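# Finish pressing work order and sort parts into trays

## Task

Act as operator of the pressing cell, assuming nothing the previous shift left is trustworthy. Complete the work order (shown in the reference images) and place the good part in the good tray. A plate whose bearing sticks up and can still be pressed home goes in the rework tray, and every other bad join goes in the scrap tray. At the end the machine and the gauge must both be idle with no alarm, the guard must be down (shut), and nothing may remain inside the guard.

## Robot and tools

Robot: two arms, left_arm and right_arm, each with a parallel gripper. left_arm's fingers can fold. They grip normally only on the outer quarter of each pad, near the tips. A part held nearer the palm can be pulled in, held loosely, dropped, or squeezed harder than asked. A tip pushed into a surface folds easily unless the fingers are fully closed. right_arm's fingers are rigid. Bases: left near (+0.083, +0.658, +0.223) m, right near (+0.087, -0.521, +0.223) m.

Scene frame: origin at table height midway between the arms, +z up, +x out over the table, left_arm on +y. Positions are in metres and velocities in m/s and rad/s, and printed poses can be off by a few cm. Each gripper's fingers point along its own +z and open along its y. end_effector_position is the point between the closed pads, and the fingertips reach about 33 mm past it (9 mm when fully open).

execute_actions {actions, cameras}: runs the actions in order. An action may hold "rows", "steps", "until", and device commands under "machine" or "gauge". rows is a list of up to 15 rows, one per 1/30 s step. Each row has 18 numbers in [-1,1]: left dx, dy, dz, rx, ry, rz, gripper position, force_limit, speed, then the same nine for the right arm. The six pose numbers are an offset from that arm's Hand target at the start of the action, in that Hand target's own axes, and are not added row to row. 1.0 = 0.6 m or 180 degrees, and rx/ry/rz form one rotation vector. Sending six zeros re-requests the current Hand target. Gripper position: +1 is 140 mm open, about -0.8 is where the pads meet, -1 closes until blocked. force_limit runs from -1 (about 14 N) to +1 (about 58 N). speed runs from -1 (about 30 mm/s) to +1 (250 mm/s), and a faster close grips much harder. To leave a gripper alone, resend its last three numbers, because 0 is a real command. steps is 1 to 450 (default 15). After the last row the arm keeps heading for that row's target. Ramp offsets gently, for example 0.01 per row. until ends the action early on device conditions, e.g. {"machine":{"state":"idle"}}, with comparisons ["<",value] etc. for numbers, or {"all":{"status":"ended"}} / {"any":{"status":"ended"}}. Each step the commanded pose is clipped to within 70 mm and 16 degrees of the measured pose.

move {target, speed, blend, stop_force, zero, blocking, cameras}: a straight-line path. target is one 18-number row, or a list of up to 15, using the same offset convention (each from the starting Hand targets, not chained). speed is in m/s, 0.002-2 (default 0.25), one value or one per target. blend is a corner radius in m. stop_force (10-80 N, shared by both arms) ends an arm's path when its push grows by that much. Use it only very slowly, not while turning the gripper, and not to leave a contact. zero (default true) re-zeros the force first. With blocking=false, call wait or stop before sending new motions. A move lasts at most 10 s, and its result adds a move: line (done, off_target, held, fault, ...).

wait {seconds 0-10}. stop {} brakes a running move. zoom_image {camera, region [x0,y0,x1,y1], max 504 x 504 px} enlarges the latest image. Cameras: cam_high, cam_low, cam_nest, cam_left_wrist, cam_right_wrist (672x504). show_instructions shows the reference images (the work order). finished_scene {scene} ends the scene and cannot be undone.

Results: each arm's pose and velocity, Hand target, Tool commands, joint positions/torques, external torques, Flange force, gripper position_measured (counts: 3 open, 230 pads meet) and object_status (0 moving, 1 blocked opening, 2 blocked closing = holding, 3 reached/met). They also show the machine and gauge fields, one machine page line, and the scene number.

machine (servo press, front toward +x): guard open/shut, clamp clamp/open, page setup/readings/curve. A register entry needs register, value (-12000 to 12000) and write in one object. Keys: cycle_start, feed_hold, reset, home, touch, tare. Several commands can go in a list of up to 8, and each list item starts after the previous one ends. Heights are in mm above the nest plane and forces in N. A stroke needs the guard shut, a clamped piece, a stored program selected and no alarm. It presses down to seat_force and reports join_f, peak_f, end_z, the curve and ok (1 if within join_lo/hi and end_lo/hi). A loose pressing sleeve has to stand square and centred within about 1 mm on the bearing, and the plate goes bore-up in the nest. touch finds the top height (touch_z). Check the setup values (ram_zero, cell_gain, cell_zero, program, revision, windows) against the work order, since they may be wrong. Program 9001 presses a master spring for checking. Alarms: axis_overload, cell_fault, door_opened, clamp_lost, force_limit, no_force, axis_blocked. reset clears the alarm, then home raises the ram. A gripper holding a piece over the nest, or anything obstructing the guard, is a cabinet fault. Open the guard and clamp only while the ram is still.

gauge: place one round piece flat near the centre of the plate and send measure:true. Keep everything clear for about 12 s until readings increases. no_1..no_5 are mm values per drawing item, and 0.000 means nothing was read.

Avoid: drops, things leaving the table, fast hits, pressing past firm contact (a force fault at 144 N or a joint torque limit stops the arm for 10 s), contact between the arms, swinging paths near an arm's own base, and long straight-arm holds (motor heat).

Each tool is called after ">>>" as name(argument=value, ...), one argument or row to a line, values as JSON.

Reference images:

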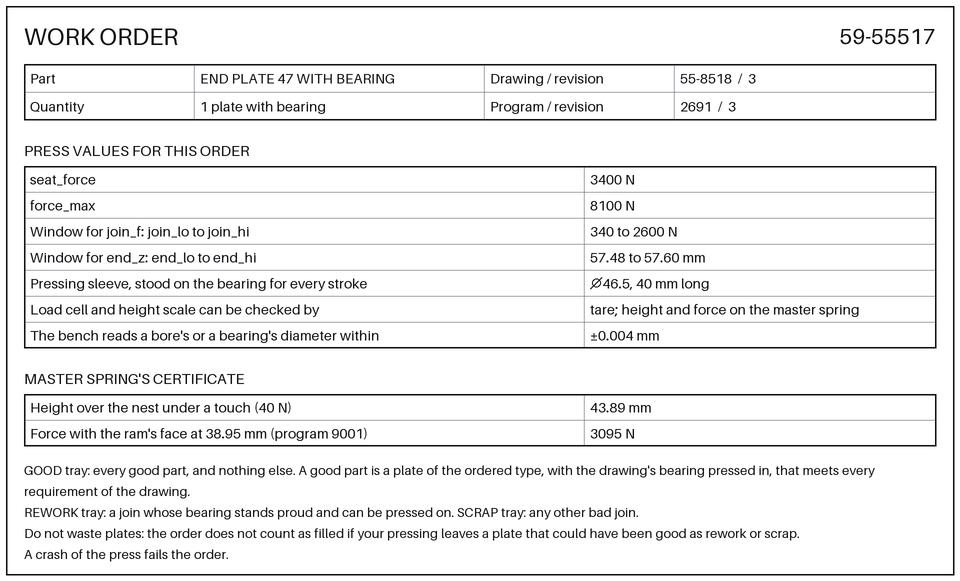

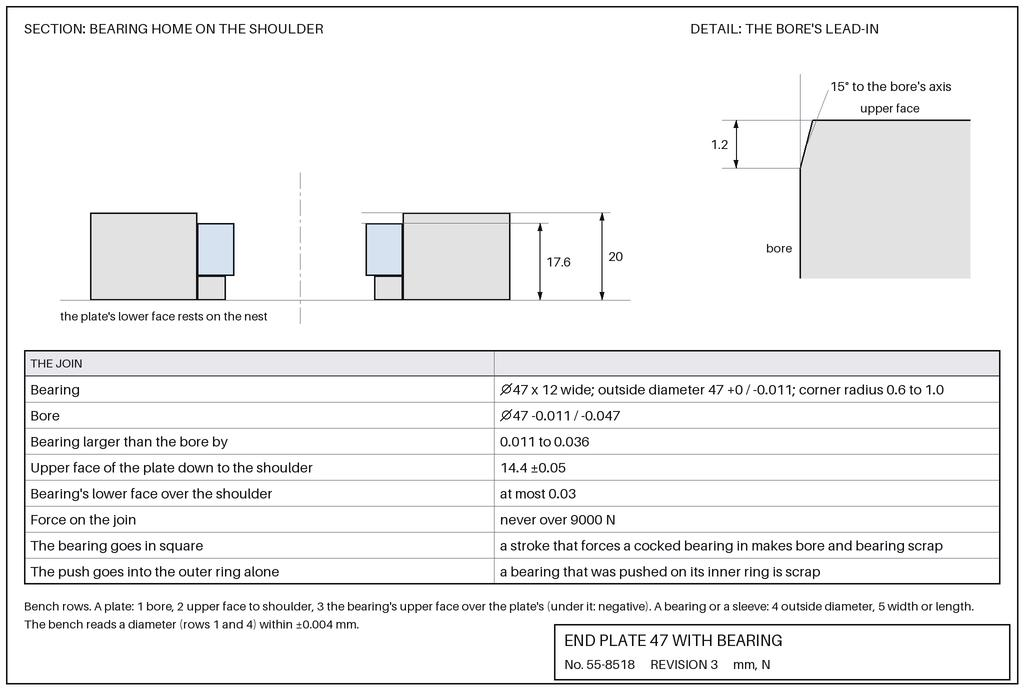

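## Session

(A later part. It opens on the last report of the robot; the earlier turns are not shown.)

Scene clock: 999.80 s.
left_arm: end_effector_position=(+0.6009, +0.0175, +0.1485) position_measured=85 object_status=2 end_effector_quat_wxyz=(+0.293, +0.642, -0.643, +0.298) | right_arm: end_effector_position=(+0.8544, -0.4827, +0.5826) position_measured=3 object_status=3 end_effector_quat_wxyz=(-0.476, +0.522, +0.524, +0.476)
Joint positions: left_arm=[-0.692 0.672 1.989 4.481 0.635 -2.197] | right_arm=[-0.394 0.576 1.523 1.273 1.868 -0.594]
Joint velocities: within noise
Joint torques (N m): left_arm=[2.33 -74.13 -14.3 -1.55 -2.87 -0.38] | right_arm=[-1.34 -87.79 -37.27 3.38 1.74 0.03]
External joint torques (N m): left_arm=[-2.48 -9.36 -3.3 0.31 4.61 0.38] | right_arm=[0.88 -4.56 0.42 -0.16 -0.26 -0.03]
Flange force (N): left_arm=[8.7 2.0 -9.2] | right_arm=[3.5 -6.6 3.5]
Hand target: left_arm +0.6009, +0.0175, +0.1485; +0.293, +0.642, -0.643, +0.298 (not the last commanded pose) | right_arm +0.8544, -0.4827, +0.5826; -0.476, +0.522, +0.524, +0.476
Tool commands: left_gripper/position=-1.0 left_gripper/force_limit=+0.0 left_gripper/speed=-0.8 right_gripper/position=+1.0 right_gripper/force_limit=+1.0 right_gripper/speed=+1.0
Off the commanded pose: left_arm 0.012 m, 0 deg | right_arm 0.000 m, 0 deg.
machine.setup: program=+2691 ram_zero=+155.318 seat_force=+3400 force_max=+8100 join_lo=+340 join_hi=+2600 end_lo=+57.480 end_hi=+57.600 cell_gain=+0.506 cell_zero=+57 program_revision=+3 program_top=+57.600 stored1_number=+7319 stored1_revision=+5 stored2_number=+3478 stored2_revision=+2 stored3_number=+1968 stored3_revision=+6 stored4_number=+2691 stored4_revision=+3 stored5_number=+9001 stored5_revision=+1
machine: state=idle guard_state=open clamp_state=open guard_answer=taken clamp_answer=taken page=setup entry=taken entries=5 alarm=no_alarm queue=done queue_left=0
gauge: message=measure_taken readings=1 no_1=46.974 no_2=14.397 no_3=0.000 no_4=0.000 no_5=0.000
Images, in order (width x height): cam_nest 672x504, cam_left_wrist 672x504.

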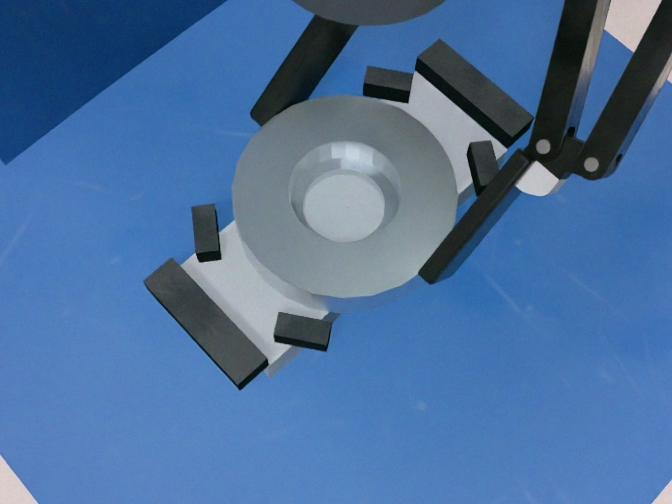

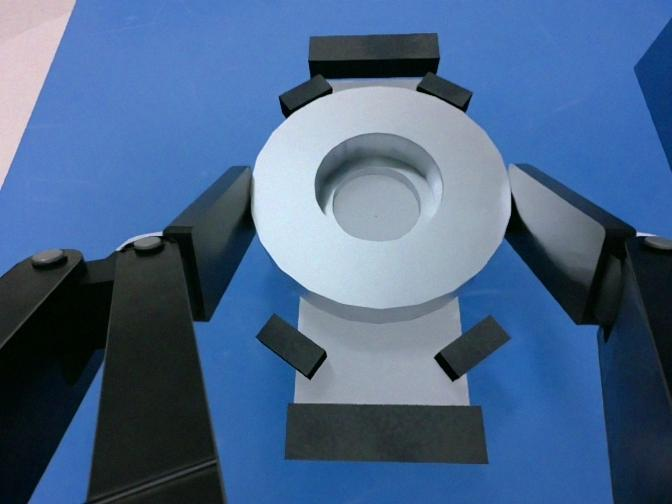

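>>> execute_actions(
  actions=[],
  cameras=["cam_nest","cam_left_wrist","cam_right_wrist","cam_low"],
)

>>> zoom_image(
  camera="cam_low",
  region=[380, 120, 580, 270],
)

>>> zoom_image(
  camera="cam_left_wrist",
  region=[220, 40, 520, 265],
)

>>> zoom_image(
  camera="cam_right_wrist",
  region=[160, 250, 290, 370],
)

Scene clock: 1019.03 s.
left_arm: end_effector_position=(+0.6009, +0.0175, +0.1485) position_measured=85 object_status=2 end_effector_quat_wxyz=(+0.293, +0.642, -0.643, +0.298) | right_arm: end_effector_position=(+0.8544, -0.4827, +0.5826) position_measured=3 object_status=3 end_effector_quat_wxyz=(-0.476, +0.522, +0.524, +0.476)
Joint positions: left_arm=[-0.692 0.672 1.989 4.481 0.635 -2.197] | right_arm=[-0.394 0.576 1.523 1.273 1.868 -0.594]
Joint velocities: within noise
Joint torques (N m): left_arm=[1.79 -73.66 -13.23 -1.33 -2.72 -0.28] | right_arm=[-1.23 -87.75 -37.09 3.38 1.75 0.04]
External joint torques (N m): left_arm=[-1.92 -9.65 -4.28 0.1 4.46 0.28] | right_arm=[1.67 -4.92 0.22 -0.2 -0.26 -0.04]
Flange force (N): left_arm=[9.4 0.4 -8.9] | right_arm=[4.0 -6.2 4.3]
Hand target: left_arm +0.6009, +0.0175, +0.1485; +0.293, +0.642, -0.643, +0.298 (not the last commanded pose) | right_arm +0.8544, -0.4827, +0.5826; -0.476, +0.522, +0.524, +0.476
Tool commands: left_gripper/position=-1.0 left_gripper/force_limit=+0.0 left_gripper/speed=-0.8 right_gripper/position=+1.0 right_gripper/force_limit=+1.0 right_gripper/speed=+1.0
Off the commanded pose: left_arm 0.012 m, 0 deg | right_arm 0.000 m, 0 deg.
machine.setup: program=+2691 ram_zero=+155.318 seat_force=+3400 force_max=+8100 join_lo=+340 join_hi=+2600 end_lo=+57.480 end_hi=+57.600 cell_gain=+0.506 cell_zero=+57 program_revision=+3 program_top=+57.600 stored1_number=+7319 stored1_revision=+5 stored2_number=+3478 stored2_revision=+2 stored3_number=+1968 stored3_revision=+6 stored4_number=+2691 stored4_revision=+3 stored5_number=+9001 stored5_revision=+1
machine: state=idle guard_state=open clamp_state=open guard_answer=taken clamp_answer=taken page=setup entry=taken entries=5 alarm=no_alarm queue=done queue_left=0
gauge: message=measure_taken readings=1 no_1=46.974 no_2=14.397 no_3=0.000 no_4=0.000 no_5=0.000
Images, in order (width x height): cam_low 672x504, cam_nest 672x504, cam_left_wrist 672x504, cam_right_wrist 672x504.

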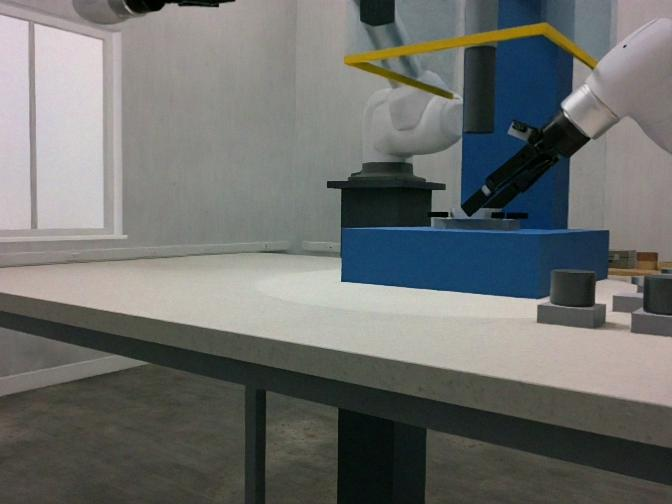

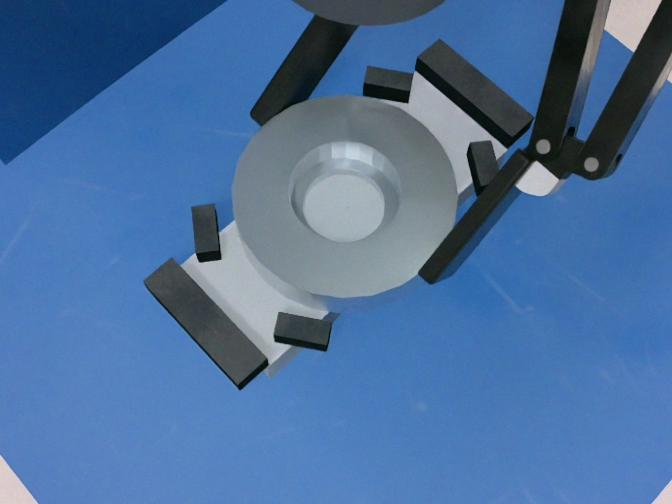

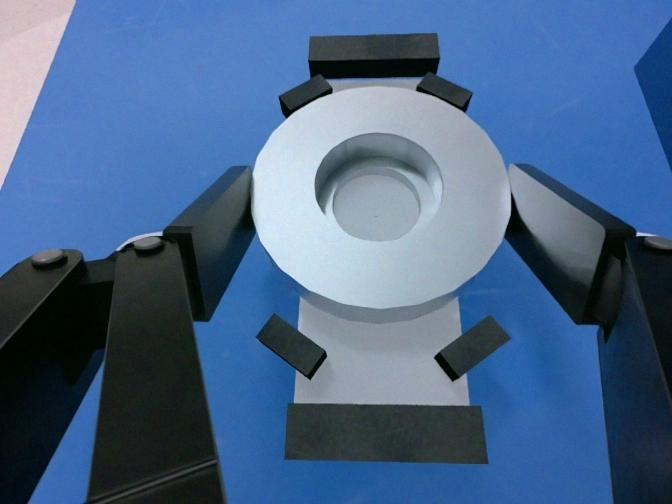

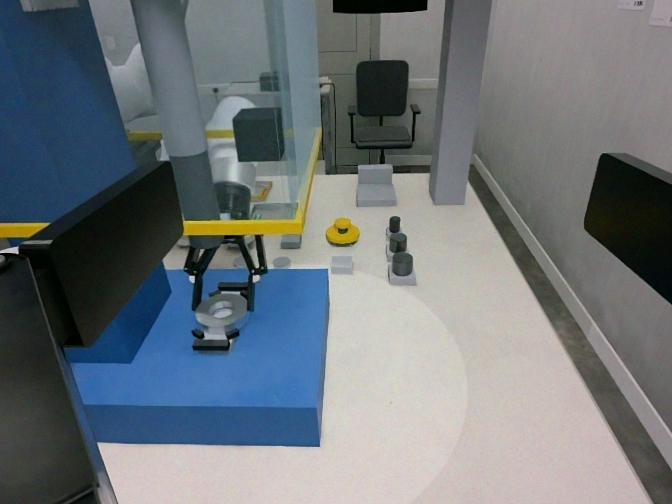

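Scaled by 2.520 from the camera's 672x504 image, which has a finer 960x720 frame.

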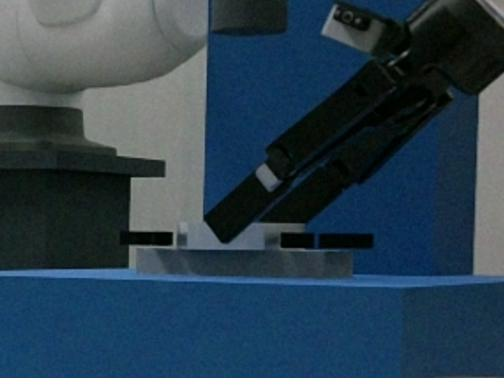

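Scaled by 1.680 from the camera's 672x504 image, which has a finer 960x720 frame.

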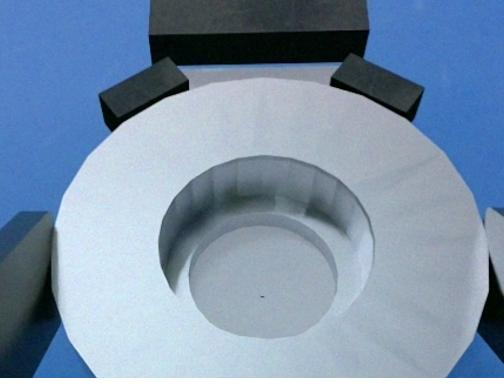

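Scaled by 3.877 from the camera's 672x504 image, which has a finer 960x720 frame.

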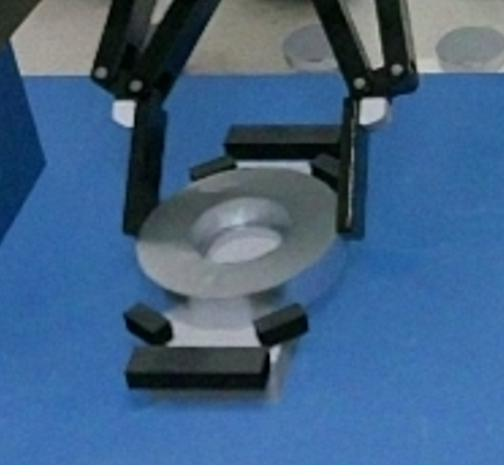

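>>> execute_actions(
  actions=[
    {"rows":[[0,0,0,0,0,0,0.48,0,-0.8,0,0,0,0,0,0,1,1,1]],"steps":30},
    {"machine":{"clamp":"clamp"},"steps":60},
  ],
  cameras=["cam_nest","cam_left_wrist"],
)

Scene clock: 1028.33 s.
left_arm: end_effector_position=(+0.6009, +0.0175, +0.1485) position_measured=68 object_status=3 end_effector_quat_wxyz=(+0.293, +0.642, -0.643, +0.298) | right_arm: end_effector_position=(+0.8544, -0.4827, +0.5826) position_measured=3 object_status=3 end_effector_quat_wxyz=(-0.476, +0.522, +0.524, +0.476)
Joint positions: left_arm=[-0.692 0.672 1.989 4.481 0.635 -2.197] | right_arm=[-0.394 0.576 1.523 1.273 1.868 -0.594]
Joint torques (N m): left_arm=[1.86 -88.82 -16.67 -1.85 0.92 0.05] | right_arm=[-1.21 -87.81 -37.11 3.39 1.72 0.06]
External joint torques (N m): left_arm=[-2.12 5.33 -0.91 0.6 0.82 -0.05] | right_arm=[0.86 -4.46 0.31 -0.18 -0.23 -0.06]
External joint torques at the end of the 1st action: left_arm=[-1.77 5.86 -0.97 0.69 0.72 0.02] | right_arm=[0.59 -4.16 0.3 -0.19 -0.25 -0.02]
Flange force (N): left_arm=[-1.9 -4.4 9.0] | right_arm=[3.5 -6.2 3.3]
Flange force at the end of the 1st action (N): left_arm=[-2.6 -5.3 9.5] | right_arm=[3.2 -5.9 2.9]
Hand target: left_arm +0.6009, +0.0175, +0.1485; +0.293, +0.642, -0.643, +0.298 | right_arm +0.8544, -0.4827, +0.5826; -0.476, +0.522, +0.524, +0.476
Off the commanded pose: left_arm 0.000 m, 0 deg | right_arm 0.000 m, 0 deg.
machine.setup: program=+2691 ram_zero=+155.318 seat_force=+3400 force_max=+8100 join_lo=+340 join_hi=+2600 end_lo=+57.480 end_hi=+57.600 cell_gain=+0.506 cell_zero=+57 program_revision=+3 program_top=+57.600 stored1_number=+7319 stored1_revision=+5 stored2_number=+3478 stored2_revision=+2 stored3_number=+1968 stored3_revision=+6 stored4_number=+2691 stored4_revision=+3 stored5_number=+9001 stored5_revision=+1
machine: state=idle guard_state=open clamp_state=clamped guard_answer=taken clamp_answer=taken page=setup entry=taken entries=5 alarm=no_alarm queue=done queue_left=0
gauge: message=measure_taken readings=1 no_1=46.974 no_2=14.397 no_3=0.000 no_4=0.000 no_5=0.000
Images, in order (width x height): cam_nest 672x504, cam_left_wrist 672x504.

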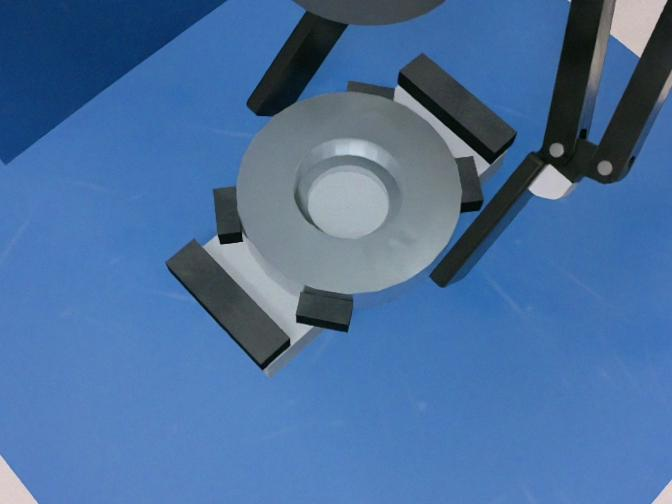

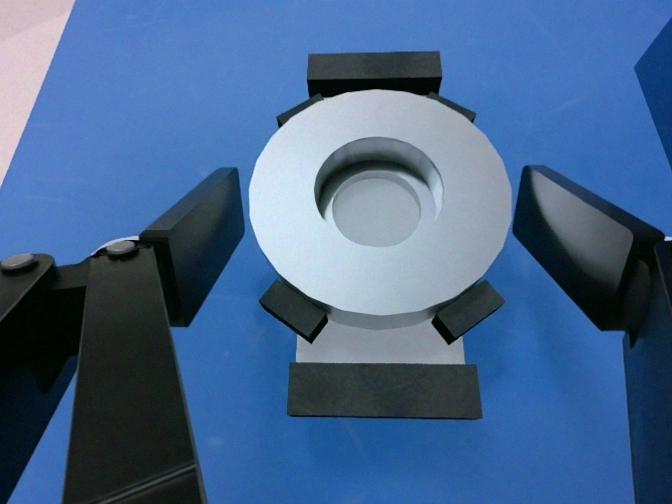

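>>> move(
  target=[
    [0.0402,0,-0.0338,0,0,0,0.48,0,-0.8,0,0,0,0,0,0,1,1,1],
    [-0.2278,0,-0.353,0,0,0,0.48,0,-0.8,0,0,0,0,0,0,1,1,1],
    [-0.24,-0.0317,-0.544,0,0,0,0.48,0,-0.8,0,0,0,0,0,0,1,1,1],
  ],
  blend=[0,0.03,0],
  speed=[0.05,0.15,0.2],
  cameras=["cam_left_wrist","cam_nest"],
)

Scene clock: 1045.60 s.
left_arm: end_effector_position=(+0.6186, +0.3590, +0.2518) position_measured=68 object_status=3 end_effector_quat_wxyz=(+0.293, +0.642, -0.643, +0.298) | right_arm: end_effector_position=(+0.8544, -0.4827, +0.5826) position_measured=3 object_status=3 end_effector_quat_wxyz=(-0.476, +0.522, +0.524, +0.476)
Joint positions: left_arm=[-0.145 0.404 2.191 5.017 0.904 -2.275] | right_arm=[-0.394 0.576 1.523 1.273 1.868 -0.594]
Joint torques (N m): left_arm=[1.57 -65.41 -18.3 -1 0.9 -0.09] | right_arm=[-1.4 -87.71 -37.17 3.42 1.74 0.05]
External joint torques (N m): left_arm=[-1.64 4.55 -0.95 0.57 0.73 0.09] | right_arm=[1.65 -4.22 0.56 -0.25 -0.26 -0.05]
Flange force (N): left_arm=[-3.4 -6.7 5.8] | right_arm=[3.2 -6.1 4.3]
Hand target: left_arm +0.6186, +0.3590, +0.2518; +0.293, +0.642, -0.643, +0.298 | right_arm +0.8544, -0.4827, +0.5826; -0.476, +0.522, +0.524, +0.476
Off the commanded pose: left_arm 0.000 m, 0 deg | right_arm 0.000 m, 0 deg.
machine.setup: program=+2691 ram_zero=+155.318 seat_force=+3400 force_max=+8100 join_lo=+340 join_hi=+2600 end_lo=+57.480 end_hi=+57.600 cell_gain=+0.506 cell_zero=+57 program_revision=+3 program_top=+57.600 stored1_number=+7319 stored1_revision=+5 stored2_number=+3478 stored2_revision=+2 stored3_number=+1968 stored3_revision=+6 stored4_number=+2691 stored4_revision=+3 stored5_number=+9001 stored5_revision=+1
machine: state=idle guard_state=open clamp_state=clamped guard_answer=taken clamp_answer=taken page=setup entry=taken entries=5 alarm=no_alarm queue=done queue_left=0
gauge: message=measure_taken readings=1 no_1=46.974 no_2=14.397 no_3=0.000 no_4=0.000 no_5=0.000
move: done
Images, in order (width x height): cam_nest 672x504, cam_left_wrist 672x504.

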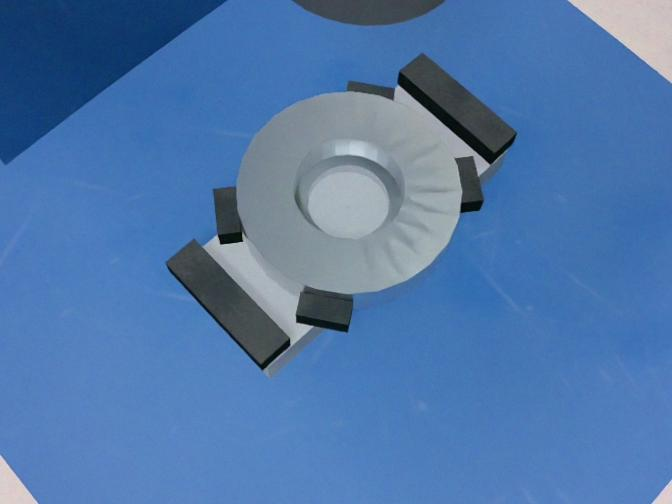

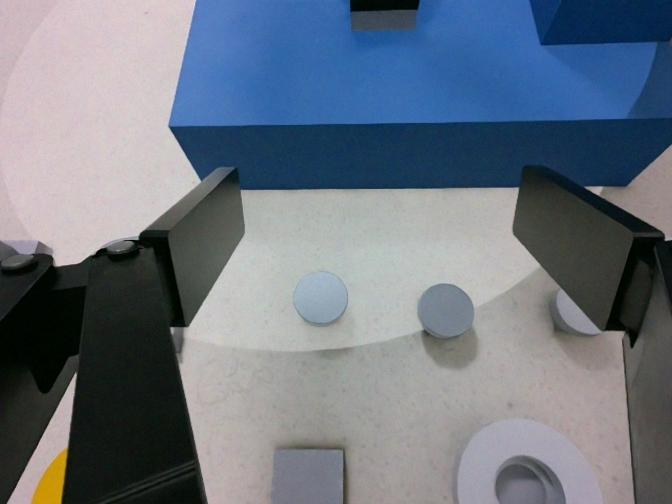

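>>> move(
  target=[-0.232,-0.0632,0.1168,0,0,0,0.2,0,-0.3,0,0,0,0,0,0,1,1,1],
  speed=0.2,
  cameras=["cam_left_wrist"],
)

Scene clock: 1051.33 s.
left_arm: end_effector_position=(+0.6574, +0.3966, +0.1008) position_measured=104 object_status=3 end_effector_quat_wxyz=(+0.293, +0.642, -0.643, +0.298) | right_arm: end_effector_position=(+0.8544, -0.4827, +0.5826) position_measured=3 object_status=3 end_effector_quat_wxyz=(-0.476, +0.522, +0.524, +0.476)
Joint positions: left_arm=[-0.07 0.701 2.129 4.894 0.877 -1.971] | right_arm=[-0.394 0.576 1.523 1.273 1.868 -0.594]
Joint torques (N m): left_arm=[1.42 -81.93 -8.85 -1.01 1.15 0.04] | right_arm=[-1.18 -87.95 -37.11 3.38 1.73 0.04]
External joint torques (N m): left_arm=[-1.67 4.46 -0.45 0.59 0.84 -0.04] | right_arm=[1.42 -4.57 0.27 -0.19 -0.24 -0.04]
Flange force (N): left_arm=[-4.3 -4.2 5.8] | right_arm=[3.7 -6.0 3.9]
Hand target: left_arm +0.6574, +0.3966, +0.1008; +0.293, +0.642, -0.643, +0.298 | right_arm +0.8544, -0.4827, +0.5826; -0.476, +0.522, +0.524, +0.476
Off the commanded pose: left_arm 0.000 m, 0 deg | right_arm 0.000 m, 0 deg.
machine.setup: program=+2691 ram_zero=+155.318 seat_force=+3400 force_max=+8100 join_lo=+340 join_hi=+2600 end_lo=+57.480 end_hi=+57.600 cell_gain=+0.506 cell_zero=+57 program_revision=+3 program_top=+57.600 stored1_number=+7319 stored1_revision=+5 stored2_number=+3478 stored2_revision=+2 stored3_number=+1968 stored3_revision=+6 stored4_number=+2691 stored4_revision=+3 stored5_number=+9001 stored5_revision=+1
machine: state=idle guard_state=open clamp_state=clamped guard_answer=taken clamp_answer=taken page=setup entry=taken entries=5 alarm=no_alarm queue=done queue_left=0
gauge: message=measure_taken readings=1 no_1=46.974 no_2=14.397 no_3=0.000 no_4=0.000 no_5=0.000
move: done
Images, in order (width x height): cam_left_wrist 672x504.

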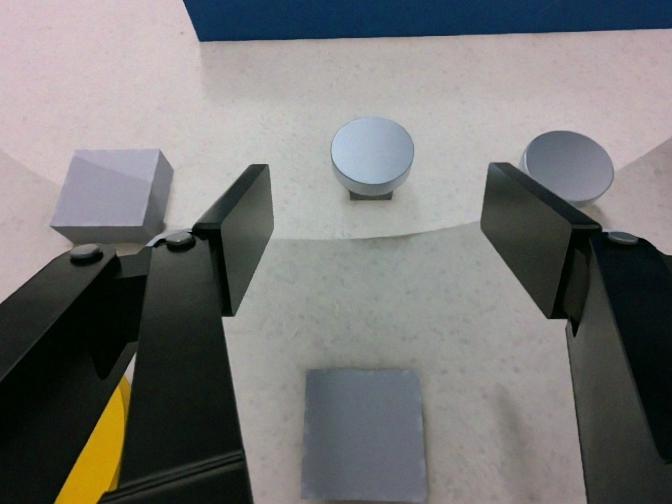

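>>> move(
  target=[
    [-0.0038,0.0008,0.1362,0,0,0,0.2,0,-0.3,0,0,0,0,0,0,1,1,1],
    [-0.0038,0.0008,0.1362,0,0,0,-1,0,-0.9,0,0,0,0,0,0,1,1,1],
  ],
  speed=0.1,
  cameras=["cam_left_wrist"],
)

Scene clock: 1063.97 s.
left_arm: end_effector_position=(+0.6574, +0.3360, +0.0459) position_measured=162 object_status=0 end_effector_quat_wxyz=(+0.293, +0.642, -0.643, +0.298) | right_arm: end_effector_position=(+0.8544, -0.4827, +0.5826) position_measured=3 object_status=3 end_effector_quat_wxyz=(-0.476, +0.522, +0.524, +0.476)
Joint positions: left_arm=[-0.174 0.803 2.105 4.729 0.842 -1.872] | right_arm=[-0.394 0.576 1.523 1.273 1.868 -0.594]
Joint torques (N m): left_arm=[-1.44 -79.68 -4.97 -0.74 -0.69 0.07] | right_arm=[-1.3 -87.61 -37.12 3.39 1.73 0.05]
External joint torques (N m): left_arm=[1.5 -2.08 -1.1 0.27 2.75 -0.07] | right_arm=[1.09 -4.73 0.26 -0.18 -0.25 -0.05]
Flange force (N): left_arm=[0.4 -2.6 -5.5] | right_arm=[3.8 -6.3 3.6]
Hand target: left_arm +0.6574, +0.3360, +0.0459; +0.293, +0.642, -0.643, +0.298 | right_arm +0.8544, -0.4827, +0.5826; -0.476, +0.522, +0.524, +0.476
Off the commanded pose: left_arm 0.000 m, 0 deg | right_arm 0.000 m, 0 deg.
machine.setup: program=+2691 ram_zero=+155.318 seat_force=+3400 force_max=+8100 join_lo=+340 join_hi=+2600 end_lo=+57.480 end_hi=+57.600 cell_gain=+0.506 cell_zero=+57 program_revision=+3 program_top=+57.600 stored1_number=+7319 stored1_revision=+5 stored2_number=+3478 stored2_revision=+2 stored3_number=+1968 stored3_revision=+6 stored4_number=+2691 stored4_revision=+3 stored5_number=+9001 stored5_revision=+1
machine: state=idle guard_state=open clamp_state=clamped guard_answer=taken clamp_answer=taken page=setup entry=taken entries=5 alarm=no_alarm queue=done queue_left=0
gauge: message=measure_taken readings=1 no_1=46.974 no_2=14.397 no_3=0.000 no_4=0.000 no_5=0.000
move: done
Images, in order (width x height): cam_left_wrist 672x504.

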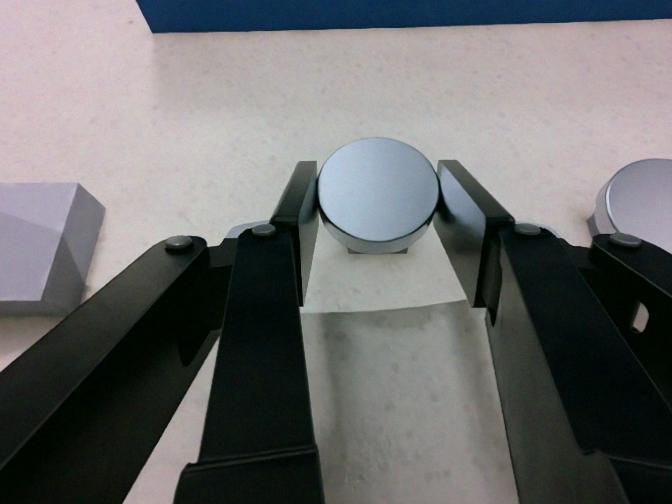

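>>> move(
  target=[
    [0.0689,0.0123,-0.11,0,0,0,-1,0,-0.9,0,0,0,0,0,0,1,1,1],
    [0.1706,0.0957,-0.326,0.1914,0.0003,-0.1611,-1,0,-0.9,0,0,0,0,0,0,1,1,1],
    [-0.0557,-0.221,-0.3102,0.3827,0.0006,-0.3223,-1,0,-0.9,0,0,0,0,0,0,1,1,1],
    [-0.3927,-0.3943,-0.5823,0.3827,0.0006,-0.3223,-1,0,-0.9,0,0,0,0,0,0,1,1,1],
  ],
  blend=[0.02,0.03,0.03,0],
  speed=[0.1,0.2,0.25,0.2],
  cameras=["cam_left_wrist"],
)

Scene clock: 1080.20 s.
left_arm: end_effector_position=(+0.8929, +0.7550, +0.0960) position_measured=162 object_status=2 end_effector_quat_wxyz=(-0.004, +0.905, +0.000, +0.425) | right_arm: end_effector_position=(+0.8544, -0.4827, +0.5826) position_measured=3 object_status=3 end_effector_quat_wxyz=(-0.476, +0.522, +0.524, +0.476)
Joint positions: left_arm=[0.114 0.711 2.148 3.276 0.598 -1.609] | right_arm=[-0.394 0.576 1.523 1.273 1.868 -0.594]
Joint torques (N m): left_arm=[2.13 -88.85 -13.25 -1.9 1.64 -0.04] | right_arm=[-1.07 -87.88 -37.08 3.42 1.73 0.03]
External joint torques (N m): left_arm=[-2.16 6.41 -0.47 0.61 0.57 0.04] | right_arm=[1.26 -3.51 0.49 -0.26 -0.27 -0.03]
Flange force (N): left_arm=[-7.3 1.9 11.1] | right_arm=[2.6 -5.2 3.5]
Hand target: left_arm +0.8929, +0.7550, +0.0960; -0.004, +0.905, +0.000, +0.425 | right_arm +0.8544, -0.4827, +0.5826; -0.476, +0.522, +0.524, +0.476
Off the commanded pose: left_arm 0.000 m, 0 deg | right_arm 0.000 m, 0 deg.
machine.setup: program=+2691 ram_zero=+155.318 seat_force=+3400 force_max=+8100 join_lo=+340 join_hi=+2600 end_lo=+57.480 end_hi=+57.600 cell_gain=+0.506 cell_zero=+57 program_revision=+3 program_top=+57.600 stored1_number=+7319 stored1_revision=+5 stored2_number=+3478 stored2_revision=+2 stored3_number=+1968 stored3_revision=+6 stored4_number=+2691 stored4_revision=+3 stored5_number=+9001 stored5_revision=+1
machine: state=idle guard_state=open clamp_state=clamped guard_answer=taken clamp_answer=taken page=setup entry=taken entries=5 alarm=no_alarm queue=done queue_left=0
gauge: message=measure_taken readings=1 no_1=46.974 no_2=14.397 no_3=0.000 no_4=0.000 no_5=0.000
move: done
Images, in order (width x height): cam_left_wrist 672x504.

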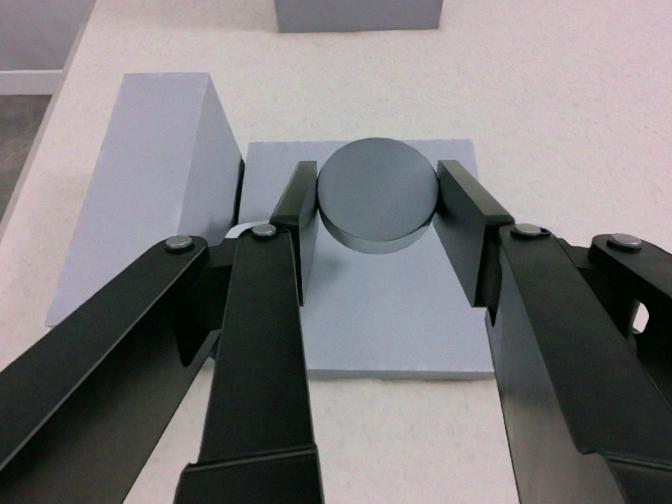

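>>> move(
  target=[-0.037,0,0.031,0,0,0,-1,0,-0.9,0,0,0,0,0,0,1,1,1],
  speed=0.08,
)

>>> move(
  target=[-0.0217,0,0.0183,0,0,0,-1,0,-0.9,0,0,0,0,0,0,1,1,1],
  speed=0.012,
  stop_force=12,
  cameras=["cam_left_wrist"],
)

Scene clock: 1084.23 s.
left_arm: end_effector_position=(+0.8930, +0.7553, +0.0670) position_measured=162 object_status=2 end_effector_quat_wxyz=(-0.004, +0.905, +0.000, +0.425) | right_arm: end_effector_position=(+0.8544, -0.4827, +0.5826) position_measured=3 object_status=3 end_effector_quat_wxyz=(-0.476, +0.522, +0.524, +0.476)
Joint positions: left_arm=[0.115 0.765 2.14 3.268 0.643 -1.599] | right_arm=[-0.394 0.576 1.523 1.273 1.868 -0.594]
Joint torques (N m): left_arm=[1.76 -90.87 -11.48 -1.71 1.65 -0.02] | right_arm=[-1.23 -87.87 -37.14 3.41 1.75 0.02]
External joint torques (N m): left_arm=[-1.72 5.57 -0.41 0.62 0.57 0.02] | right_arm=[1.41 -4.46 0.34 -0.22 -0.26 -0.02]
Flange force (N): left_arm=[-6.9 1.3 9.3] | right_arm=[3.5 -6.0 3.9]
Hand target: left_arm +0.8930, +0.7553, +0.0670; -0.004, +0.905, +0.000, +0.425 | right_arm +0.8544, -0.4827, +0.5826; -0.476, +0.522, +0.524, +0.476
Off the commanded pose: left_arm 0.000 m, 0 deg | right_arm 0.000 m, 0 deg.
machine.setup: program=+2691 ram_zero=+155.318 seat_force=+3400 force_max=+8100 join_lo=+340 join_hi=+2600 end_lo=+57.480 end_hi=+57.600 cell_gain=+0.506 cell_zero=+57 program_revision=+3 program_top=+57.600 stored1_number=+7319 stored1_revision=+5 stored2_number=+3478 stored2_revision=+2 stored3_number=+1968 stored3_revision=+6 stored4_number=+2691 stored4_revision=+3 stored5_number=+9001 stored5_revision=+1
machine: state=idle guard_state=open clamp_state=clamped guard_answer=taken clamp_answer=taken page=setup entry=taken entries=5 alarm=no_alarm queue=done queue_left=0
gauge: message=measure_taken readings=1 no_1=46.974 no_2=14.397 no_3=0.000 no_4=0.000 no_5=0.000
move: done

Scene clock: 1086.10 s.
left_arm: end_effector_position=(+0.8933, +0.7554, +0.0542) position_measured=162 object_status=2 end_effector_quat_wxyz=(-0.004, +0.905, +0.000, +0.425) | right_arm: end_effector_position=(+0.8544, -0.4827, +0.5826) position_measured=3 object_status=3 end_effector_quat_wxyz=(-0.476, +0.522, +0.524, +0.476)
Joint positions: left_arm=[0.115 0.789 2.135 3.265 0.663 -1.595] | right_arm=[-0.394 0.576 1.523 1.273 1.868 -0.594]
Joint torques (N m): left_arm=[1.57 -74.34 -8.41 -1.82 -2.64 0.4] | right_arm=[-1.54 -87.82 -37.19 3.42 1.77 0.02]
External joint torques (N m): left_arm=[-1.57 -11.72 -2.63 0.81 4.85 -0.4] | right_arm=[1.64 -4.46 0.37 -0.22 -0.29 -0.02]
Flange force (N): left_arm=[6.6 1.5 -14.0] | right_arm=[3.5 -5.9 4.2]
Hand target: left_arm +0.8933, +0.7554, +0.0542; -0.004, +0.905, +0.000, +0.425 (not the last commanded pose) | right_arm +0.8544, -0.4827, +0.5826; -0.476, +0.522, +0.524, +0.476
Off the commanded pose: left_arm 0.004 m, 0 deg | right_arm 0.000 m, 0 deg.
machine.setup: program=+2691 ram_zero=+155.318 seat_force=+3400 force_max=+8100 join_lo=+340 join_hi=+2600 end_lo=+57.480 end_hi=+57.600 cell_gain=+0.506 cell_zero=+57 program_revision=+3 program_top=+57.600 stored1_number=+7319 stored1_revision=+5 stored2_number=+3478 stored2_revision=+2 stored3_number=+1968 stored3_revision=+6 stored4_number=+2691 stored4_revision=+3 stored5_number=+9001 stored5_revision=+1
machine: state=idle guard_state=open clamp_state=clamped guard_answer=taken clamp_answer=taken page=setup entry=taken entries=5 alarm=no_alarm queue=done queue_left=0
gauge: message=measure_taken readings=1 no_1=46.974 no_2=14.397 no_3=0.000 no_4=0.000 no_5=0.000
move: contact (left_arm)
Images, in order (width x height): cam_left_wrist 672x504.

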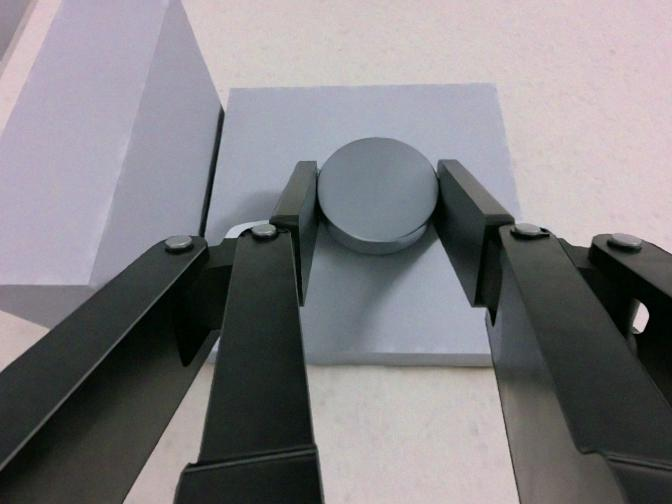

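>>> move(
  target=[
    [0,0,0,0,0,0,-0.05,0,-0.8,0,0,0,0,0,0,1,1,1],
    [0,0,-0.1333,0,0,0,-0.05,0,-0.8,0,0,0,0,0,0,1,1,1],
    [-0.0012,0.4257,-0.2238,0,0,0,-0.05,0,-0.8,0,0,0,0,0,0,1,1,1],
    [-0.1022,0.459,-0.422,0,0,0,-0.05,0,-0.8,0,0,0,0,0,0,1,1,1],
  ],
  blend=[0,0.03,0.03,0],
  speed=[0.1,0.1,0.25,0.25],
)

>>> execute_actions(
  actions=[
    {"gauge":{"measure":true},"steps":390,"until":{"gauge":{"readings":[">=",2]}}},
  ],
  cameras=["cam_left_wrist"],
)

Scene clock: 1098.13 s.
left_arm: end_effector_position=(+0.6600, +0.4784, +0.1664) position_measured=135 object_status=3 end_effector_quat_wxyz=(-0.004, +0.905, +0.000, +0.425) | right_arm: end_effector_position=(+0.8544, -0.4827, +0.5826) position_measured=3 object_status=3 end_effector_quat_wxyz=(-0.476, +0.522, +0.524, +0.476)
Joint positions: left_arm=[-0.604 0.463 2.517 2.427 0.752 -1.423] | right_arm=[-0.394 0.576 1.523 1.273 1.868 -0.594]
Joint torques (N m): left_arm=[2.08 -63.7 -11.54 -0.99 1.43 0.16] | right_arm=[-1.39 -87.81 -37.16 3.41 1.74 0.04]
External joint torques (N m): left_arm=[-2.02 4.8 -0.15 0.65 0.76 -0.16] | right_arm=[1.44 -5.32 0.14 -0.19 -0.24 -0.05]
Flange force (N): left_arm=[-13.4 3.5 9.3] | right_arm=[4.4 -6.7 4.1]
Hand target: left_arm +0.6600, +0.4784, +0.1664; -0.004, +0.905, +0.000, +0.425 | right_arm +0.8544, -0.4827, +0.5826; -0.476, +0.522, +0.524, +0.476
Off the commanded pose: left_arm 0.000 m, 0 deg | right_arm 0.000 m, 0 deg.
machine.setup: program=+2691 ram_zero=+155.318 seat_force=+3400 force_max=+8100 join_lo=+340 join_hi=+2600 end_lo=+57.480 end_hi=+57.600 cell_gain=+0.506 cell_zero=+57 program_revision=+3 program_top=+57.600 stored1_number=+7319 stored1_revision=+5 stored2_number=+3478 stored2_revision=+2 stored3_number=+1968 stored3_revision=+6 stored4_number=+2691 stored4_revision=+3 stored5_number=+9001 stored5_revision=+1
machine: state=idle guard_state=open clamp_state=clamped guard_answer=taken clamp_answer=taken page=setup entry=taken entries=5 alarm=no_alarm queue=done queue_left=0
gauge: message=measure_taken readings=1 no_1=46.974 no_2=14.397 no_3=0.000 no_4=0.000 no_5=0.000
move: done

Scene clock: 1110.33 s.
left_arm: end_effector_position=(+0.6600, +0.4784, +0.1664) position_measured=135 object_status=3 end_effector_quat_wxyz=(-0.004, +0.905, +0.000, +0.425) | right_arm: end_effector_position=(+0.8544, -0.4827, +0.5826) position_measured=3 object_status=3 end_effector_quat_wxyz=(-0.476, +0.522, +0.524, +0.476)
Joint positions: left_arm=[-0.604 0.463 2.517 2.427 0.752 -1.423] | right_arm=[-0.394 0.576 1.523 1.273 1.868 -0.594]
Joint torques (N m): left_arm=[1.66 -63.68 -10.93 -0.99 1.38 -0.03] | right_arm=[-1.31 -87.57 -37.1 3.37 1.74 0.05]
External joint torques (N m): left_arm=[-1.86 5.28 -0.7 0.66 0.79 0.03] | right_arm=[0.76 -4.04 0.48 -0.17 -0.26 -0.05]
Flange force (N): left_arm=[-13.2 3.9 11.0] | right_arm=[3.0 -6.1 3.2]
Hand target: left_arm +0.6600, +0.4784, +0.1664; -0.004, +0.905, +0.000, +0.425 | right_arm +0.8544, -0.4827, +0.5826; -0.476, +0.522, +0.524, +0.476
Tool commands: left_gripper/position=-0.05 left_gripper/force_limit=+0.0 left_gripper/speed=-0.8 right_gripper/position=+1.0 right_gripper/force_limit=+1.0 right_gripper/speed=+1.0
Off the commanded pose: left_arm 0.000 m, 0 deg | right_arm 0.000 m, 0 deg.
machine.setup: program=+2691 ram_zero=+155.318 seat_force=+3400 force_max=+8100 join_lo=+340 join_hi=+2600 end_lo=+57.480 end_hi=+57.600 cell_gain=+0.506 cell_zero=+57 program_revision=+3 program_top=+57.600 stored1_number=+7319 stored1_revision=+5 stored2_number=+3478 stored2_revision=+2 stored3_number=+1968 stored3_revision=+6 stored4_number=+2691 stored4_revision=+3 stored5_number=+9001 stored5_revision=+1
machine: state=idle guard_state=open clamp_state=clamped guard_answer=taken clamp_answer=taken page=setup entry=taken entries=5 alarm=no_alarm queue=done queue_left=0
gauge: message=measure_taken readings=2 no_1=0.000 no_2=0.000 no_3=0.000 no_4=46.993 no_5=12.001
Images, in order (width x height): cam_left_wrist 672x504.

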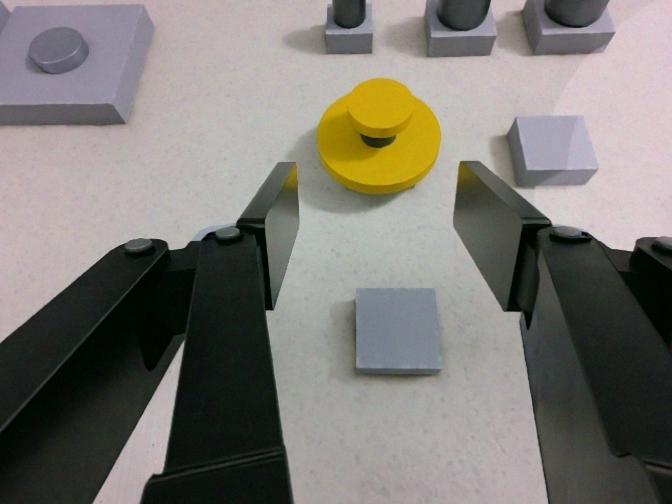

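>>> move(
  target=[
    [0.1056,-0.036,0.1943,0,0,0,-0.05,0,-0.8,0,0,0,0,0,0,1,1,1],
    [0.1125,-0.4617,0.28,0,0,0,-0.05,0,-0.8,0,0,0,0,0,0,1,1,1],
    [0.1125,-0.4617,0.4133,0,0,0,-0.05,0,-0.8,0,0,0,0,0,0,1,1,1],
    [0.1125,-0.4617,0.4133,0,0,0,-1,0,-0.9,0,0,0,0,0,0,1,1,1],
  ],
  blend=[0.03,0.02,0,0],
  speed=[0.25,0.25,0.08,0.1],
  cameras=["cam_left_wrist"],
)

Scene clock: 1139.23 s.
left_arm: end_effector_position=(+0.8932, +0.7569, +0.0623) position_measured=164 object_status=0 end_effector_quat_wxyz=(-0.004, +0.905, +0.000, +0.425) | right_arm: end_effector_position=(+0.8544, -0.4827, +0.5826) position_measured=3 object_status=3 end_effector_quat_wxyz=(-0.476, +0.522, +0.524, +0.476)
Joint positions: left_arm=[0.118 0.774 2.137 3.271 0.651 -1.599] | right_arm=[-0.394 0.576 1.523 1.273 1.868 -0.594]
Joint torques (N m): left_arm=[0.97 -82.41 -10.31 -1.64 -0.47 0.01] | right_arm=[-1.25 -87.69 -37.08 3.38 1.74 0.04]
External joint torques (N m): left_arm=[-1.03 -3.41 -1.3 0.57 2.69 -0.01] | right_arm=[1.2 -4.5 0.3 -0.19 -0.25 -0.04]
Flange force (N): left_arm=[-0.2 0.9 -3.4] | right_arm=[3.6 -6.1 3.7]
Hand target: left_arm +0.8932, +0.7569, +0.0623; -0.004, +0.905, +0.000, +0.425 | right_arm +0.8544, -0.4827, +0.5826; -0.476, +0.522, +0.524, +0.476
Off the commanded pose: left_arm 0.000 m, 0 deg | right_arm 0.000 m, 0 deg.
machine.setup: program=+2691 ram_zero=+155.318 seat_force=+3400 force_max=+8100 join_lo=+340 join_hi=+2600 end_lo=+57.480 end_hi=+57.600 cell_gain=+0.506 cell_zero=+57 program_revision=+3 program_top=+57.600 stored1_number=+7319 stored1_revision=+5 stored2_number=+3478 stored2_revision=+2 stored3_number=+1968 stored3_revision=+6 stored4_number=+2691 stored4_revision=+3 stored5_number=+9001 stored5_revision=+1
machine: state=idle guard_state=open clamp_state=clamped guard_answer=taken clamp_answer=taken page=setup entry=taken entries=5 alarm=no_alarm queue=done queue_left=0
gauge: message=measure_taken readings=2 no_1=0.000 no_2=0.000 no_3=0.000 no_4=46.993 no_5=12.001
move: done
Images, in order (width x height): cam_left_wrist 672x504.

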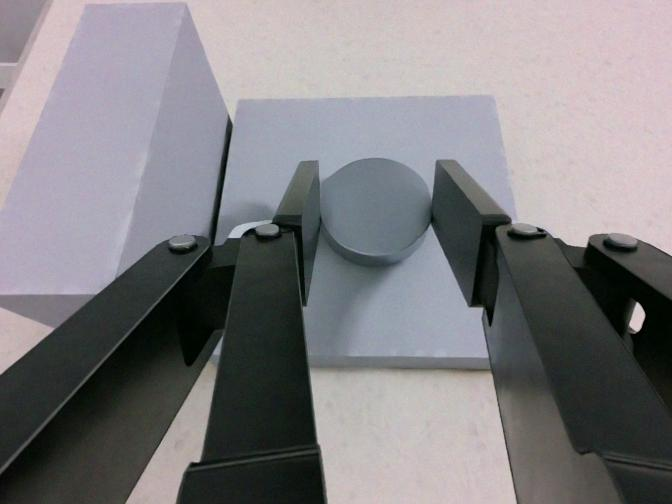

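>>> move(
  target=[
    [0,0,0,0,0,0,-0.1,0,-0.8,0,0,0,0,0,0,1,1,1],
    [-0.0045,0,0.0037,0,0,0,-0.1,0,-0.8,0,0,0,0,0,0,1,1,1],
    [-0.0045,0,0.0037,0,0,0,-1,0,-0.9,0,0,0,0,0,0,1,1,1],
  ],
  speed=0.05,
)

>>> wait(
  seconds=0.7,
  cameras=["cam_left_wrist"],
)

>>> zoom_image(
  camera="cam_left_wrist",
  region=[280, 130, 480, 290],
)

Scene clock: 1147.10 s.
left_arm: end_effector_position=(+0.8932, +0.7570, +0.0588) position_measured=163 object_status=0 end_effector_quat_wxyz=(-0.004, +0.905, +0.000, +0.425) | right_arm: end_effector_position=(+0.8544, -0.4827, +0.5826) position_measured=3 object_status=3 end_effector_quat_wxyz=(-0.476, +0.522, +0.524, +0.476)
Joint positions: left_arm=[0.118 0.781 2.136 3.27 0.656 -1.598] | right_arm=[-0.394 0.576 1.523 1.273 1.868 -0.594]
Joint torques (N m): left_arm=[1.31 -84.67 -10.71 -1.64 -0.03 -0.01] | right_arm=[-1.31 -87.74 -37.06 3.4 1.72 0.05]
External joint torques (N m): left_arm=[-1.64 -1.25 -0.61 0.62 2.25 0.01] | right_arm=[1.6 -4.02 0.44 -0.23 -0.25 -0.05]
Flange force (N): left_arm=[-2.3 1.9 -1.1] | right_arm=[3.1 -5.6 4.0]
Hand target: left_arm +0.8932, +0.7570, +0.0588; -0.004, +0.905, +0.000, +0.425 | right_arm +0.8544, -0.4827, +0.5826; -0.476, +0.522, +0.524, +0.476
Off the commanded pose: left_arm 0.000 m, 0 deg | right_arm 0.000 m, 0 deg.
machine.setup: program=+2691 ram_zero=+155.318 seat_force=+3400 force_max=+8100 join_lo=+340 join_hi=+2600 end_lo=+57.480 end_hi=+57.600 cell_gain=+0.506 cell_zero=+57 program_revision=+3 program_top=+57.600 stored1_number=+7319 stored1_revision=+5 stored2_number=+3478 stored2_revision=+2 stored3_number=+1968 stored3_revision=+6 stored4_number=+2691 stored4_revision=+3 stored5_number=+9001 stored5_revision=+1
machine: state=idle guard_state=open clamp_state=clamped guard_answer=taken clamp_answer=taken page=setup entry=taken entries=5 alarm=no_alarm queue=done queue_left=0
gauge: message=measure_taken readings=2 no_1=0.000 no_2=0.000 no_3=0.000 no_4=46.993 no_5=12.001
move: done

Scene clock: 1147.80 s.
left_arm: end_effector_position=(+0.8932, +0.7570, +0.0588) position_measured=163 object_status=2 end_effector_quat_wxyz=(-0.004, +0.905, +0.000, +0.425) | right_arm: end_effector_position=(+0.8544, -0.4827, +0.5826) position_measured=3 object_status=3 end_effector_quat_wxyz=(-0.476, +0.522, +0.524, +0.476)
Joint positions: left_arm=[0.118 0.781 2.136 3.27 0.656 -1.598] | right_arm=[-0.394 0.576 1.523 1.273 1.868 -0.594]
Joint torques (N m): left_arm=[1.26 -84.31 -10.69 -1.65 -0.02 0.02] | right_arm=[-1.39 -87.64 -37.13 3.4 1.72 0.04]
External joint torques (N m): left_arm=[-1.18 -1.3 -0.55 0.61 2.22 -0.02] | right_arm=[1.48 -4.3 0.45 -0.21 -0.24 -0.04]
Flange force (N): left_arm=[-2.3 1.0 -1.4] | right_arm=[3.3 -6.0 4.0]
Hand target: left_arm +0.8932, +0.7570, +0.0588; -0.004, +0.905, +0.000, +0.425 | right_arm +0.8544, -0.4827, +0.5826; -0.476, +0.522, +0.524, +0.476
Tool commands: left_gripper/position=-1.0 left_gripper/force_limit=+0.0 left_gripper/speed=-0.9 right_gripper/position=+1.0 right_gripper/force_limit=+1.0 right_gripper/speed=+1.0
Off the commanded pose: left_arm 0.000 m, 0 deg | right_arm 0.000 m, 0 deg.
machine.setup: program=+2691 ram_zero=+155.318 seat_force=+3400 force_max=+8100 join_lo=+340 join_hi=+2600 end_lo=+57.480 end_hi=+57.600 cell_gain=+0.506 cell_zero=+57 program_revision=+3 program_top=+57.600 stored1_number=+7319 stored1_revision=+5 stored2_number=+3478 stored2_revision=+2 stored3_number=+1968 stored3_revision=+6 stored4_number=+2691 stored4_revision=+3 stored5_number=+9001 stored5_revision=+1
machine: state=idle guard_state=open clamp_state=clamped guard_answer=taken clamp_answer=taken page=setup entry=taken entries=5 alarm=no_alarm queue=done queue_left=0
gauge: message=measure_taken readings=2 no_1=0.000 no_2=0.000 no_3=0.000 no_4=46.993 no_5=12.001
wait: 0.70 s
Images, in order (width x height): cam_left_wrist 672x504.

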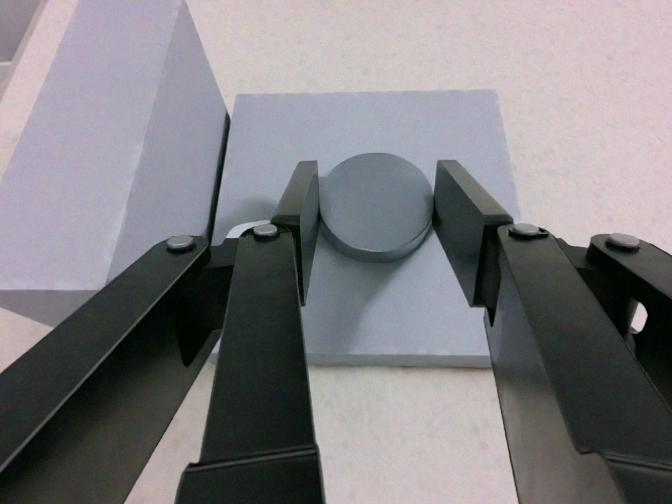

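Scaled by 2.520 from the camera's 672x504 image, which has a finer 960x720 frame.

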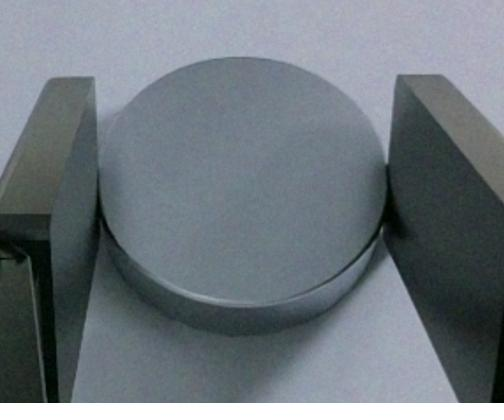

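>>> move(
  target=[
    [0.0552,0,-0.0898,0,0,0,-1,0,-0.9,0,0,0,0,0,0,1,1,1],
    [-0.007,0.4283,-0.2188,0,0,0,-1,0,-0.9,0,0,0,0,0,0,1,1,1],
    [-0.07,0.6117,-0.5792,-0.1915,0,0.1612,-1,0,-0.9,0,0,0,0,0,0,1,1,1],
    [-0.0808,0.7617,-0.592,-0.383,0,0.3223,-1,0,-0.9,0,0,0,0,0,0,1,1,1],
  ],
  blend=[0.02,0.03,0.03,0],
  speed=[0.08,0.2,0.2,0.15],
  cameras=["cam_left_wrist"],
)

Scene clock: 1159.43 s.
left_arm: end_effector_position=(+0.5901, +0.2976, +0.2445) position_measured=163 object_status=2 end_effector_quat_wxyz=(+0.293, +0.641, -0.643, +0.298) | right_arm: end_effector_position=(+0.8544, -0.4827, +0.5826) position_measured=3 object_status=3 end_effector_quat_wxyz=(-0.476, +0.522, +0.524, +0.476)
Joint positions: left_arm=[-0.271 0.397 2.23 4.894 0.835 -2.251] | right_arm=[-0.394 0.576 1.523 1.273 1.868 -0.594]
Joint torques (N m): left_arm=[2.23 -64.1 -17.54 -1.4 1.09 -0.03] | right_arm=[-1.12 -87.75 -37.17 3.41 1.74 0.05]
External joint torques (N m): left_arm=[-2.29 5.31 -0.5 0.76 0.58 0.03] | right_arm=[1.73 -3.82 0.61 -0.26 -0.27 -0.05]
Flange force (N): left_arm=[-3.2 -6.0 8.1] | right_arm=[2.8 -5.7 4.2]
Hand target: left_arm +0.5901, +0.2976, +0.2445; +0.293, +0.641, -0.643, +0.298 | right_arm +0.8544, -0.4827, +0.5826; -0.476, +0.522, +0.524, +0.476
Off the commanded pose: left_arm 0.000 m, 0 deg | right_arm 0.000 m, 0 deg.
machine.setup: program=+2691 ram_zero=+155.318 seat_force=+3400 force_max=+8100 join_lo=+340 join_hi=+2600 end_lo=+57.480 end_hi=+57.600 cell_gain=+0.506 cell_zero=+57 program_revision=+3 program_top=+57.600 stored1_number=+7319 stored1_revision=+5 stored2_number=+3478 stored2_revision=+2 stored3_number=+1968 stored3_revision=+6 stored4_number=+2691 stored4_revision=+3 stored5_number=+9001 stored5_revision=+1
machine: state=idle guard_state=open clamp_state=clamped guard_answer=taken clamp_answer=taken page=setup entry=taken entries=5 alarm=no_alarm queue=done queue_left=0
gauge: message=measure_taken readings=2 no_1=0.000 no_2=0.000 no_3=0.000 no_4=46.993 no_5=12.001
move: done
Images, in order (width x height): cam_left_wrist 672x504.

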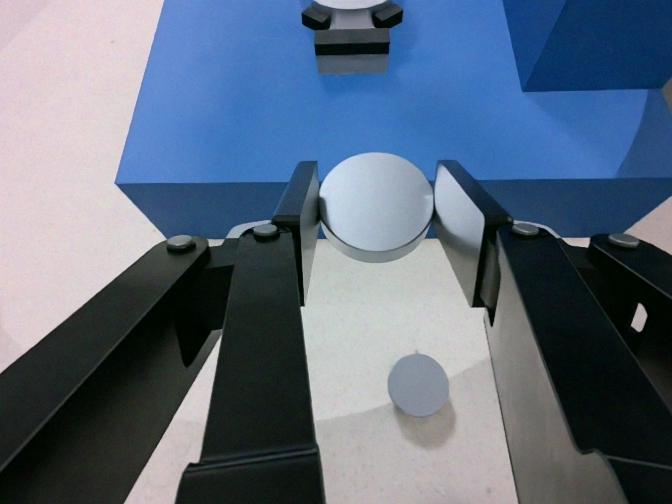

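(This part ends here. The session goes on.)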